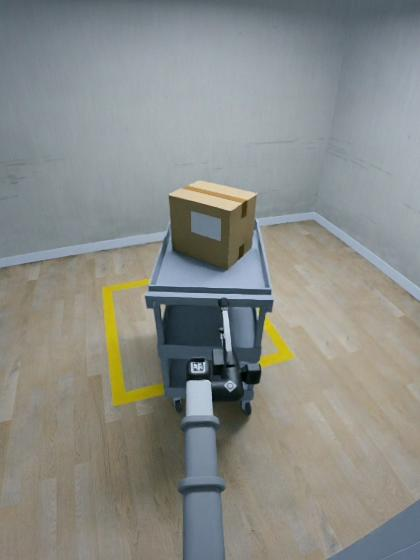

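Scene clock: 964.13 s.
move: r2 moving
r1: as last shown
r1.lidar_m: 0.80 0.82 3.72 4.29 4.39 2.09 1.17 1.00 1.00 1.17 1.40 1.37
r1.servo_current: wrist_yaw_rad=72(72) wrist_pitch_rad=39(46) wrist_roll_rad=33(59) gripper_m=59(65)
r1.contact_limits: translate_m 0.7
r1.wrist_depth_mm: - - 245 164 237 234 229 / - - 247 163 238 233 230 / - - 248 165 240 234 230 / - - 250 165 238 235 232 / - - 248 166 239 236 232 / - - 250 166 180 236 233 / - - 172 163 240 146 233
r2.base_odometry: x=-2.264 y=-3.812 heading=-2.544
r2.turned_by_wheels: -0.139
r2.turned_by_imu: -0.135
r2.base_tilt: forward=-0.7 right=+0.1
r2.lidar_m: 0.89 0.95 3.14 0.58 0.54 2.65 3.94 5.83 0.56 0.41 0.37 2.48
r2.base_status: rotate_rad moving
r2.joint_positions: lift_m=+0.690 arm_m=+0.380 wrist_yaw_rad=-0.001 wrist_pitch_rad=+0.007 wrist_roll_rad=+1.569 gripper_m=+0.100
r2.joint_status: not commanded
r2.measured_speeds: translate_m=+0.000 strafe_m=+0.000 rotate_rad=-0.083 lift_m=+0.000 arm_m=+0.000 wrist_yaw_rad=+0.000 wrist_pitch_rad=+0.000 wrist_roll_rad=+0.000
r2.motor_effort: lift_m=+20(20) arm_m=-6(7) wheel_0=+0(11) wheel_1=+3(10) wheel_2=+3(10)
r2.servo_current: wrist_yaw_rad=46(65) wrist_pitch_rad=52(52) wrist_roll_rad=39(52) gripper_m=46(52)
r2.hand_pose: x=+0.8394 y=-0.0877 z=+0.8662 quat_wxyz=(+0.708, +0.706, +0.002, -0.003) (m; r2's base frame)
r2.wrist_depth_mm: - - - - - 1661 1160 / - - - - - 1661 1160 / - - - - - 1708 1182 / - - - - 389 1430 392 / - - 732 379 382 - - / - - 195 322 193 - - / - - 668 - - - -
pictures: none
No camera images: "cameras" was empty.

Scene clock: 964.53 s.
earlier move: r2 done
r1.base_odometry: x=-2.969 y=+0.784 heading=+0.022
r1.turned_by_wheels: +0.000
r1.turned_by_imu: +0.000
r1.base_tilt: forward=-1.5 right=+1.3
r1.lidar_m: 0.81 0.81 3.69 4.27 4.38 2.10 1.15 1.01 0.99 1.13 1.38 1.38
r1.base_status: not commanded
r1.joint_positions: lift_m=+0.870 arm_m=+0.431 wrist_yaw_rad=+1.043 wrist_pitch_rad=+0.002 wrist_roll_rad=+0.000 gripper_m=-0.029
r1.joint_status: not commanded
r1.measured_speeds: all 0
r1.motor_effort: lift_m=+25(25) arm_m=-6(7) wheel_0=-4(5) wheel_1=-9(9) wheel_2=+5(5)
r1.servo_current: wrist_yaw_rad=72(72) wrist_pitch_rad=46(46) wrist_roll_rad=46(65) gripper_m=52(65)
r1.contact_limits: translate_m 0.7
r1.hand_pose: x=+0.8229 y=+0.2052 z=+1.0471 quat_wxyz=(+0.867, -0.001, +0.001, +0.498) (m; r1's base frame)
r1.wrist_depth_mm: - - 245 163 236 232 229 / - - 246 163 238 234 229 / - - 248 165 239 235 230 / - - 249 164 238 236 230 / - - 249 166 240 235 232 / - - 249 166 181 236 233 / - - 172 162 239 146 233
r2.base_odometry: x=-2.264 y=-3.812 heading=-2.545
r2.turned_by_wheels: -0.001
r2.turned_by_imu: -0.001
r2.base_tilt: forward=-0.7 right=+0.1
r2.lidar_m: 0.90 0.93 3.17 0.59 0.55 2.63 3.95 5.81 0.56 0.40 0.38 2.52
r2.base_status: done
r2.joint_positions: lift_m=+0.690 arm_m=+0.380 wrist_yaw_rad=-0.001 wrist_pitch_rad=+0.007 wrist_roll_rad=+1.569 gripper_m=+0.100
r2.joint_status: not commanded
r2.measured_speeds: all 0
r2.motor_effort: lift_m=+20(20) arm_m=-7(7) wheel_0=+1(11) wheel_1=+3(10) wheel_2=+3(10)
r2.servo_current: wrist_yaw_rad=52(65) wrist_pitch_rad=39(52) wrist_roll_rad=46(59) gripper_m=52(52)
r2.hand_pose: x=+0.8394 y=-0.0877 z=+0.8662 quat_wxyz=(+0.708, +0.706, +0.002, -0.003) (m; r2's base frame)
r2.wrist_depth_mm: - - - - - 1661 1182 / - - - - - 1756 1182 / - - - - - 1756 1205 / - - - - - 392 394 / - - 723 382 382 - - / - - 195 322 193 - - / - - 661 - - - -
wait: 0.40 of 4 s (r2 has come to rest)
pictures: r2_head_camera, r2_wrist_camera
Images, in order (width x height): r2_head_camera 420x560, r2_wrist_camera 616x392.

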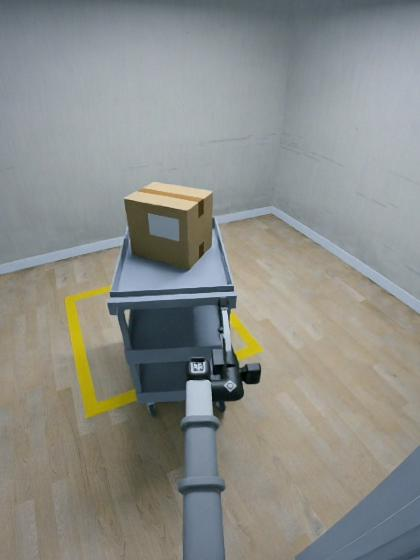

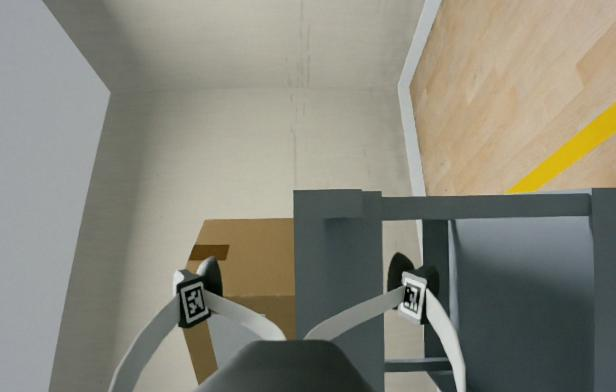

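Request:
move(r2={"joints":{"arm_m":0.52},"pace":"slow"}, blocking=false, cameras=[])

Request:
wait(seconds=4, cameras=[])

Request:
move(r2={"joints":{"gripper_m":-0.038}}, blocking=false, cameras=[])

Request:
wait(seconds=4, cameras=["r2_head_camera","r2_wrist_camera"])

Scene clock: 999.23 s.
move: r2 moving
r1: as last shown
r1.base_tilt: forward=-1.6 right=+1.3
r1.lidar_m: 0.80 0.82 3.73 4.26 4.39 2.07 1.18 0.98 1.00 1.13 1.39 1.36
r1.motor_effort: lift_m=+25(25) arm_m=-7(7) wheel_0=-4(5) wheel_1=-9(10) wheel_2=+5(5)
r1.servo_current: wrist_yaw_rad=52(72) wrist_pitch_rad=39(52) wrist_roll_rad=46(59) gripper_m=52(59)
r1.contact_limits: translate_m 0.7
r1.wrist_depth_mm: - - 246 163 236 234 229 / - - 248 164 237 233 229 / - - 248 164 239 234 231 / - - 248 165 238 235 231 / - - 248 166 239 235 233 / - - 249 166 181 236 232 / - - 172 162 239 146 232
r2.base_odometry: x=-2.264 y=-3.812 heading=-2.545
r2.turned_by_wheels: +0.000
r2.turned_by_imu: +0.000
r2.base_tilt: forward=-0.7 right=+0.0
r2.lidar_m: 0.92 0.94 3.15 0.57 0.57 2.66 3.98 5.82 0.58 0.39 0.41 2.53
r2.base_status: not commanded
r2.joint_positions: lift_m=+0.690 arm_m=+0.392 wrist_yaw_rad=-0.001 wrist_pitch_rad=+0.007 wrist_roll_rad=+1.569 gripper_m=+0.100
r2.joint_status: arm_m moving
r2.measured_speeds: translate_m=+0.000 strafe_m=+0.000 rotate_rad=+0.000 lift_m=+0.000 arm_m=+0.049 wrist_yaw_rad=+0.000 wrist_pitch_rad=+0.000 wrist_roll_rad=+0.000
r2.motor_effort: lift_m=+19(20) arm_m=+6(11) wheel_0=+1(2) wheel_1=+3(3) wheel_2=+2(3)
r2.servo_current: wrist_yaw_rad=52(65) wrist_pitch_rad=52(52) wrist_roll_rad=39(59) gripper_m=46(52)
r2.hand_pose: x=+0.8517 y=-0.0877 z=+0.8662 quat_wxyz=(+0.708, +0.706, +0.002, -0.003) (m; r2's base frame)
r2.wrist_depth_mm: - - - - - 1661 1182 / - - - - - 1708 1205 / - - - - - 1708 1182 / - - - - - 1397 382 / - - 715 370 373 - - / - - 194 312 192 - - / - - 647 - - - -
pictures: none
No camera images: "cameras" was empty.

Scene clock: 1001.40 s.
earlier move: r2 done
r1.base_odometry: x=-2.969 y=+0.784 heading=+0.022
r1.turned_by_wheels: +0.000
r1.turned_by_imu: +0.000
r1.base_tilt: forward=-1.5 right=+1.3
r1.lidar_m: 0.81 0.81 3.73 4.27 4.40 2.06 1.18 1.01 1.00 1.16 1.40 1.37
r1.base_status: not commanded
r1.joint_positions: lift_m=+0.870 arm_m=+0.431 wrist_yaw_rad=+1.043 wrist_pitch_rad=+0.002 wrist_roll_rad=+0.000 gripper_m=-0.029
r1.joint_status: not commanded
r1.measured_speeds: all 0
r1.motor_effort: lift_m=+25(25) arm_m=-6(7) wheel_0=-5(5) wheel_1=-9(10) wheel_2=+5(5)
r1.servo_current: wrist_yaw_rad=78(78) wrist_pitch_rad=46(52) wrist_roll_rad=59(72) gripper_m=52(65)
r1.contact_limits: translate_m 0.7
r1.hand_pose: x=+0.8229 y=+0.2052 z=+1.0471 quat_wxyz=(+0.867, -0.001, +0.001, +0.498) (m; r1's base frame)
r1.wrist_depth_mm: - - 247 163 236 232 230 / - - 247 164 239 234 231 / - - 248 165 237 235 231 / - - 247 165 237 236 232 / - - 249 166 238 235 233 / - - 250 166 181 236 233 / - - 172 162 239 146 235
r2.base_odometry: x=-2.264 y=-3.812 heading=-2.545
r2.turned_by_wheels: +0.000
r2.turned_by_imu: +0.000
r2.base_tilt: forward=-0.6 right=+0.1
r2.lidar_m: 0.92 0.95 3.15 0.58 0.55 2.64 3.96 5.81 0.56 0.39 0.40 2.51
r2.base_status: not commanded
r2.joint_positions: lift_m=+0.690 arm_m=+0.520 wrist_yaw_rad=-0.001 wrist_pitch_rad=+0.007 wrist_roll_rad=+1.569 gripper_m=+0.100
r2.joint_status: all done
r2.measured_speeds: all 0
r2.motor_effort: lift_m=+20(20) arm_m=+8(12) wheel_0=+1(2) wheel_1=+3(3) wheel_2=+2(3)
r2.servo_current: wrist_yaw_rad=52(65) wrist_pitch_rad=46(59) wrist_roll_rad=46(72) gripper_m=52(59)
r2.hand_pose: x=+0.9789 y=-0.0877 z=+0.8662 quat_wxyz=(+0.708, +0.706, +0.002, -0.003) (m; r2's base frame)
r2.wrist_depth_mm: - - - - - 1661 1160 / - - - - - 1708 1182 / - - - - - 1661 1182 / - - - - 252 1499 1060 / - - 591 186 245 831 - / - - 195 184 193 - - / - - 480 - 243 - -
wait: 2.17 of 4 s (r2 has come to rest)
pictures: none
No camera images: "cameras" was empty.

Scene clock: 1001.90 s.
move: r2 moving
r1: as last shown
r1.lidar_m: 0.78 0.79 3.70 4.25 4.38 2.10 1.19 1.01 1.00 1.16 1.37 1.36
r1.motor_effort: lift_m=+25(25) arm_m=-7(7) wheel_0=-4(5) wheel_1=-9(10) wheel_2=+5(5)
r1.servo_current: wrist_yaw_rad=46(72) wrist_pitch_rad=39(46) wrist_roll_rad=52(59) gripper_m=59(65)
r1.contact_limits: translate_m 0.7
r1.wrist_depth_mm: - - 246 163 238 234 229 / - - 248 164 238 233 231 / - - 247 165 238 234 230 / - - 247 165 238 235 231 / - - 248 166 239 236 233 / - - 249 165 181 236 232 / - - 172 162 241 146 233
r2.base_odometry: x=-2.264 y=-3.812 heading=-2.545
r2.turned_by_wheels: +0.000
r2.turned_by_imu: +0.000
r2.base_tilt: forward=-0.6 right=+0.0
r2.lidar_m: 0.92 0.97 3.11 0.59 0.54 2.65 3.97 5.81 0.57 0.40 0.39 2.46
r2.base_status: not commanded
r2.joint_positions: lift_m=+0.690 arm_m=+0.520 wrist_yaw_rad=-0.001 wrist_pitch_rad=+0.007 wrist_roll_rad=+1.569 gripper_m=+0.083
r2.joint_status: gripper_m moving
r2.measured_speeds: all 0
r2.motor_effort: lift_m=+20(20) arm_m=+8(8) wheel_0=+1(2) wheel_1=+3(3) wheel_2=+2(3)
r2.servo_current: wrist_yaw_rad=46(59) wrist_pitch_rad=46(52) wrist_roll_rad=52(52) gripper_m=104(104)
r2.hand_pose: x=+0.9789 y=-0.0877 z=+0.8662 quat_wxyz=(+0.708, +0.706, +0.002, -0.003) (m; r2's base frame)
r2.wrist_depth_mm: - - - - - 1618 1160 / - - - - - 1661 1160 / - - - - - 1756 1182 / - - - - - 1464 1078 / - - 597 187 245 831 - / - - 197 185 190 - - / - - 477 - - - -
pictures: none
No camera images: "cameras" was empty.

Scene clock: 1003.43 s.
earlier move: r2 done
r1.base_odometry: x=-2.969 y=+0.784 heading=+0.022
r1.turned_by_wheels: +0.000
r1.turned_by_imu: +0.000
r1.base_tilt: forward=-1.5 right=+1.2
r1.lidar_m: 0.80 0.81 3.70 4.24 4.38 2.09 1.17 0.99 1.00 1.17 1.37 1.37
r1.base_status: not commanded
r1.joint_positions: lift_m=+0.870 arm_m=+0.431 wrist_yaw_rad=+1.043 wrist_pitch_rad=+0.002 wrist_roll_rad=+0.000 gripper_m=-0.029
r1.joint_status: not commanded
r1.measured_speeds: all 0
r1.motor_effort: lift_m=+25(25) arm_m=-7(7) wheel_0=-4(5) wheel_1=-9(10) wheel_2=+5(5)
r1.servo_current: wrist_yaw_rad=52(78) wrist_pitch_rad=46(52) wrist_roll_rad=59(65) gripper_m=52(65)
r1.contact_limits: translate_m 0.7
r1.hand_pose: x=+0.8229 y=+0.2052 z=+1.0471 quat_wxyz=(+0.867, -0.001, +0.001, +0.498) (m; r1's base frame)
r1.wrist_depth_mm: - - 247 163 238 232 230 / - - 248 164 238 234 230 / - - 246 165 239 235 231 / - - 248 165 238 235 231 / - - 248 166 239 236 233 / - - 249 166 181 236 232 / - - 172 163 239 146 232
r2.base_odometry: x=-2.264 y=-3.812 heading=-2.545
r2.turned_by_wheels: +0.000
r2.turned_by_imu: +0.000
r2.base_tilt: forward=-0.6 right=+0.1
r2.lidar_m: 0.90 0.94 3.15 0.60 0.55 2.62 3.98 5.81 0.57 0.38 0.39 2.50
r2.base_status: not commanded
r2.joint_positions: lift_m=+0.690 arm_m=+0.520 wrist_yaw_rad=+0.000 wrist_pitch_rad=+0.007 wrist_roll_rad=+1.569 gripper_m=-0.037
r2.joint_status: all done
r2.measured_speeds: all 0
r2.motor_effort: lift_m=+19(20) arm_m=+5(8) wheel_0=+1(2) wheel_1=+3(3) wheel_2=+2(3)
r2.servo_current: wrist_yaw_rad=46(65) wrist_pitch_rad=46(52) wrist_roll_rad=52(65) gripper_m=111(267)
r2.hand_pose: x=+0.9792 y=-0.0875 z=+0.8662 quat_wxyz=(+0.708, +0.706, +0.002, -0.002) (m; r2's base frame)
r2.wrist_depth_mm: - - - - - 1708 1160 / - - - - - 1708 1160 / - - - - - 1708 1205 / - - - - 236 1464 1060 / - - 574 170 229 237 - / - - 184 169 179 - - / - - 459 - 229 - -
wait: 1.53 of 4 s (r2 has come to rest)
pictures: r2_head_camera, r2_wrist_camera
Images, in order (width x height): r2_head_camera 420x560, r2_wrist_camera 616x392.

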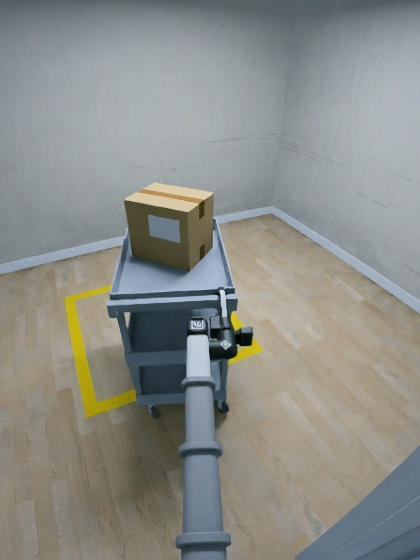

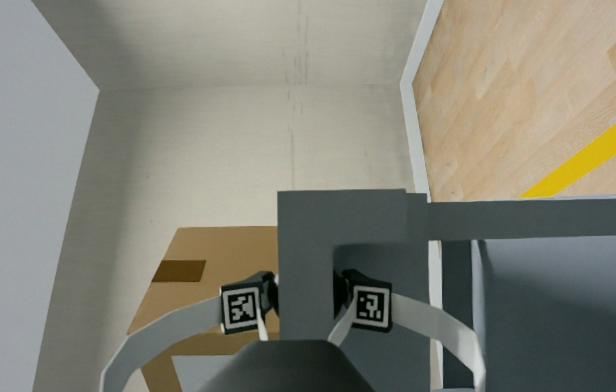

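Request:
move(r2={"base":{"translate_m":0.25},"pace":"slow","contact_limits":{"translate_m":0.6}}, blocking=false, cameras=[])

Request:
wait(seconds=6, cameras=["r2_head_camera","r2_wrist_camera"])

Scene clock: 1015.60 s.
move: r2 moving
r1: as last shown
r1.base_tilt: forward=-1.5 right=+1.3
r1.lidar_m: 0.78 0.81 3.72 4.27 4.38 2.07 1.19 1.00 0.99 1.16 1.39 1.39
r1.motor_effort: lift_m=+25(25) arm_m=-6(7) wheel_0=-4(5) wheel_1=-10(10) wheel_2=+5(5)
r1.servo_current: wrist_yaw_rad=39(65) wrist_pitch_rad=46(46) wrist_roll_rad=52(59) gripper_m=59(65)
r1.contact_limits: translate_m 0.7
r1.wrist_depth_mm: - - 248 163 236 234 229 / - - 247 164 238 232 231 / - - 249 165 238 235 231 / - - 248 164 238 235 232 / - - 249 166 239 236 232 / - - 250 166 181 235 232 / - - 172 163 239 146 233
r2.base_odometry: x=-2.274 y=-3.819 heading=-2.545
r2.turned_by_wheels: +0.000
r2.turned_by_imu: +0.000
r2.base_tilt: forward=-0.6 right=+0.0
r2.lidar_m: 0.88 0.93 3.14 0.57 0.56 2.67 4.01 5.85 0.54 0.40 0.39 2.52
r2.base_status: translate_m moving
r2.joint_positions: lift_m=+0.690 arm_m=+0.520 wrist_yaw_rad=-0.001 wrist_pitch_rad=+0.007 wrist_roll_rad=+1.569 gripper_m=-0.037
r2.joint_status: not commanded
r2.measured_speeds: translate_m=+0.048 strafe_m=+0.000 rotate_rad=+0.001 lift_m=+0.000 arm_m=+0.000 wrist_yaw_rad=+0.000 wrist_pitch_rad=+0.000 wrist_roll_rad=+0.000
r2.motor_effort: lift_m=+20(20) arm_m=+5(5) wheel_0=+6(9) wheel_1=+5(6) wheel_2=-12(12)
r2.servo_current: wrist_yaw_rad=46(52) wrist_pitch_rad=46(52) wrist_roll_rad=52(52) gripper_m=111(117)
r2.contact_limits: translate_m 0.6
r2.hand_pose: x=+0.9792 y=-0.0876 z=+0.8662 quat_wxyz=(+0.708, +0.706, +0.002, -0.003) (m; r2's base frame)
r2.wrist_depth_mm: - - - - - 1618 1160 / - - - - - 1661 1182 / - - - - - 1618 1160 / - - - - 236 1464 1060 / - - 580 169 228 809 - / - - 185 167 178 - - / - - 455 - - - -
pictures: none
No camera images: "cameras" was empty.

Scene clock: 1018.90 s.
earlier move: r2 done
r1.base_odometry: x=-2.969 y=+0.784 heading=+0.022
r1.turned_by_wheels: +0.000
r1.turned_by_imu: +0.000
r1.base_tilt: forward=-1.5 right=+1.3
r1.lidar_m: 0.80 0.80 3.73 4.25 4.39 2.10 1.18 0.99 0.99 1.19 1.40 1.37
r1.base_status: not commanded
r1.joint_positions: lift_m=+0.870 arm_m=+0.431 wrist_yaw_rad=+1.043 wrist_pitch_rad=+0.002 wrist_roll_rad=+0.000 gripper_m=-0.029
r1.joint_status: not commanded
r1.measured_speeds: all 0
r1.motor_effort: lift_m=+25(25) arm_m=-6(7) wheel_0=-4(5) wheel_1=-9(10) wheel_2=+5(5)
r1.servo_current: wrist_yaw_rad=59(72) wrist_pitch_rad=46(52) wrist_roll_rad=46(72) gripper_m=59(65)
r1.contact_limits: translate_m 0.7
r1.hand_pose: x=+0.8229 y=+0.2052 z=+1.0471 quat_wxyz=(+0.867, -0.001, +0.001, +0.498) (m; r1's base frame)
r1.wrist_depth_mm: - - 247 163 237 234 230 / - - 248 163 237 234 231 / - - 247 166 239 234 230 / - - 248 165 239 236 230 / - - 249 166 238 235 232 / - - 250 166 181 236 233 / - - 173 162 240 146 233
r2.base_odometry: x=-2.470 y=-3.952 heading=-2.544
r2.turned_by_wheels: +0.001
r2.turned_by_imu: +0.002
r2.base_tilt: forward=-0.7 right=+0.0
r2.lidar_m: 0.88 0.90 2.93 2.58 0.67 2.90 4.14 1.10 0.39 0.35 0.82 2.39
r2.base_status: done
r2.joint_positions: lift_m=+0.690 arm_m=+0.520 wrist_yaw_rad=+0.000 wrist_pitch_rad=+0.007 wrist_roll_rad=+1.569 gripper_m=-0.037
r2.joint_status: not commanded
r2.measured_speeds: all 0
r2.motor_effort: lift_m=+20(20) arm_m=+5(5) wheel_0=+8(12) wheel_1=+6(8) wheel_2=-5(12)
r2.servo_current: wrist_yaw_rad=52(59) wrist_pitch_rad=52(52) wrist_roll_rad=52(59) gripper_m=98(117)
r2.contact_limits: translate_m 0.6
r2.hand_pose: x=+0.9792 y=-0.0876 z=+0.8662 quat_wxyz=(+0.708, +0.706, +0.002, -0.002) (m; r2's base frame)
r2.wrist_depth_mm: - - - - - 1661 1160 / - - - - - 1661 1160 / - - - - - 1618 1182 / - - - - - 1464 1118 / - - 621 171 229 238 - / - 517 186 168 178 - - / - - 442 - - - -
wait: 3.30 of 6 s (r2 has come to rest)
pictures: r2_head_camera, r2_wrist_camera
Images, in order (width x height): r2_head_camera 420x560, r2_wrist_camera 616x392.

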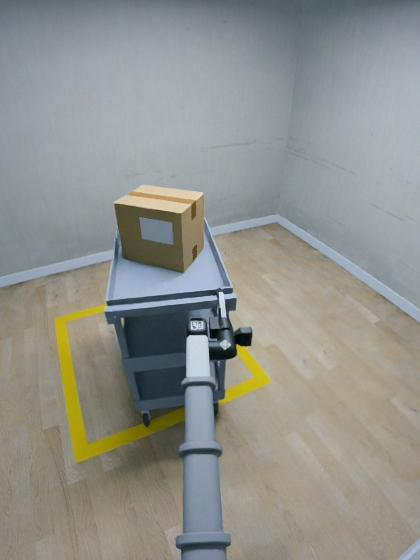

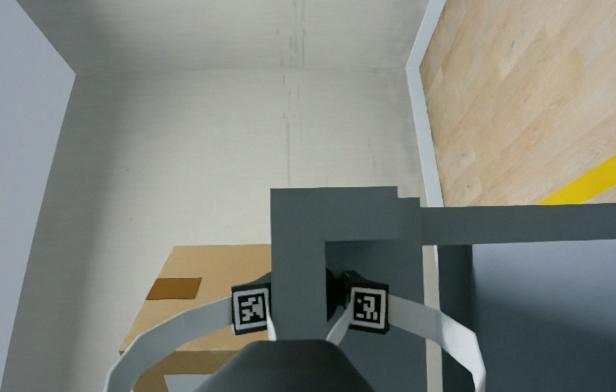

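Request:
move(r2={"base":{"translate_m":0.15,"strafe_m":0.06},"pace":"slow","contact_limits":{"translate_m":0.6}}, blocking=false, cameras=[])

Request:
wait(seconds=6, cameras=["r2_head_camera","r2_head_left_camera"])

Scene clock: 1030.90 s.
move: r2 moving
r1: as last shown
r1.lidar_m: 0.79 0.83 3.73 4.24 4.38 2.11 1.15 1.01 0.99 1.18 1.39 1.35
r1.motor_effort: lift_m=+25(25) arm_m=-7(7) wheel_0=-4(5) wheel_1=-10(10) wheel_2=+5(5)
r1.servo_current: wrist_yaw_rad=59(59) wrist_pitch_rad=39(46) wrist_roll_rad=52(52) gripper_m=59(59)
r1.contact_limits: translate_m 0.7
r1.wrist_depth_mm: - - 247 163 236 234 230 / - - 247 163 236 234 230 / - - 248 164 239 235 231 / - - 248 165 238 236 231 / - - 249 166 238 235 232 / - - 249 165 181 236 231 / - - 172 162 239 146 234
r2.base_odometry: x=-2.478 y=-3.963 heading=-2.544
r2.turned_by_wheels: +0.000
r2.turned_by_imu: +0.000
r2.base_tilt: forward=-0.7 right=+0.1
r2.lidar_m: 0.89 0.91 2.90 2.58 0.67 0.74 4.12 1.12 0.39 0.35 0.92 2.37
r2.base_status: translate_m moving; strafe_m moving
r2.joint_positions: lift_m=+0.690 arm_m=+0.520 wrist_yaw_rad=+0.000 wrist_pitch_rad=+0.007 wrist_roll_rad=+1.569 gripper_m=-0.037
r2.joint_status: not commanded
r2.measured_speeds: translate_m=+0.048 strafe_m=+0.020 rotate_rad=-0.005 lift_m=+0.000 arm_m=+0.000 wrist_yaw_rad=+0.000 wrist_pitch_rad=+0.000 wrist_roll_rad=+0.000
r2.motor_effort: lift_m=+20(20) arm_m=+5(5) wheel_0=+6(10) wheel_1=+7(11) wheel_2=-10(12)
r2.servo_current: wrist_yaw_rad=52(52) wrist_pitch_rad=52(59) wrist_roll_rad=59(59) gripper_m=98(111)
r2.contact_limits: translate_m 0.6
r2.hand_pose: x=+0.9792 y=-0.0876 z=+0.8662 quat_wxyz=(+0.708, +0.706, +0.002, -0.002) (m; r2's base frame)
r2.wrist_depth_mm: - - - - - 1618 1138 / - - - - - 1708 1160 / - - - - - 1661 1160 / - - - - 175 1464 1118 / - - 634 172 229 240 - / - 525 185 168 178 - - / - - 442 - - - -
pictures: none
No camera images: "cameras" was empty.

Scene clock: 1033.23 s.
earlier move: r2 done
r1.base_odometry: x=-2.969 y=+0.784 heading=+0.022
r1.turned_by_wheels: +0.000
r1.turned_by_imu: +0.000
r1.base_tilt: forward=-1.5 right=+1.3
r1.lidar_m: 0.81 0.81 3.69 4.25 4.39 2.09 1.17 0.98 1.02 1.17 1.40 1.37
r1.base_status: not commanded
r1.joint_positions: lift_m=+0.870 arm_m=+0.431 wrist_yaw_rad=+1.043 wrist_pitch_rad=+0.002 wrist_roll_rad=+0.000 gripper_m=-0.029
r1.joint_status: not commanded
r1.measured_speeds: all 0
r1.motor_effort: lift_m=+25(25) arm_m=-7(7) wheel_0=-4(5) wheel_1=-9(10) wheel_2=+5(5)
r1.servo_current: wrist_yaw_rad=46(78) wrist_pitch_rad=33(52) wrist_roll_rad=65(65) gripper_m=59(65)
r1.contact_limits: translate_m 0.7
r1.hand_pose: x=+0.8229 y=+0.2052 z=+1.0471 quat_wxyz=(+0.867, -0.001, +0.001, +0.498) (m; r1's base frame)
r1.wrist_depth_mm: - - 246 163 236 233 229 / - - 248 163 238 234 230 / - - 248 165 239 235 230 / - - 249 165 239 236 232 / - - 249 166 239 236 232 / - - 250 165 181 236 231 / - - 172 162 240 146 233
r2.base_odometry: x=-2.561 y=-4.086 heading=-2.544
r2.turned_by_wheels: +0.000
r2.turned_by_imu: -0.001
r2.base_tilt: forward=-0.6 right=+0.1
r2.lidar_m: 0.88 0.91 2.74 2.59 0.76 0.73 4.14 1.03 0.43 0.45 1.94 2.41
r2.base_status: done
r2.joint_positions: lift_m=+0.690 arm_m=+0.520 wrist_yaw_rad=-0.004 wrist_pitch_rad=+0.007 wrist_roll_rad=+1.569 gripper_m=-0.037
r2.joint_status: not commanded
r2.measured_speeds: all 0
r2.motor_effort: lift_m=+20(20) arm_m=+5(5) wheel_0=+2(10) wheel_1=+3(11) wheel_2=-7(16)
r2.servo_current: wrist_yaw_rad=46(59) wrist_pitch_rad=46(59) wrist_roll_rad=46(59) gripper_m=104(111)
r2.contact_limits: translate_m 0.6
r2.hand_pose: x=+0.9789 y=-0.0885 z=+0.8662 quat_wxyz=(+0.708, +0.706, +0.001, -0.004) (m; r2's base frame)
r2.wrist_depth_mm: - - - - - 1661 1138 / - - - - - 1618 1138 / - - - - - 1708 1160 / - - - - 174 1464 1118 / - - 585 171 230 239 - / - 492 185 168 177 - - / - - 442 - - - -
wait: 2.33 of 6 s (r2 has come to rest)
pictures: r2_head_camera, r2_head_left_camera
Images, in order (width x height): r2_head_camera 420x560, r2_head_left_camera 420x672.

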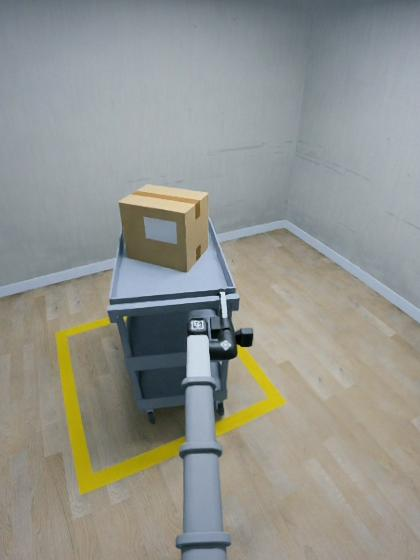

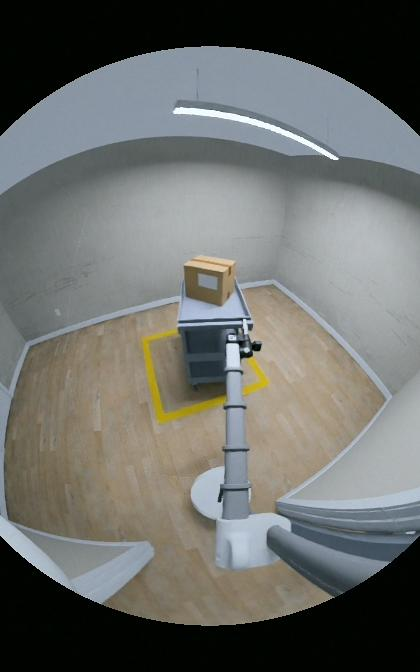

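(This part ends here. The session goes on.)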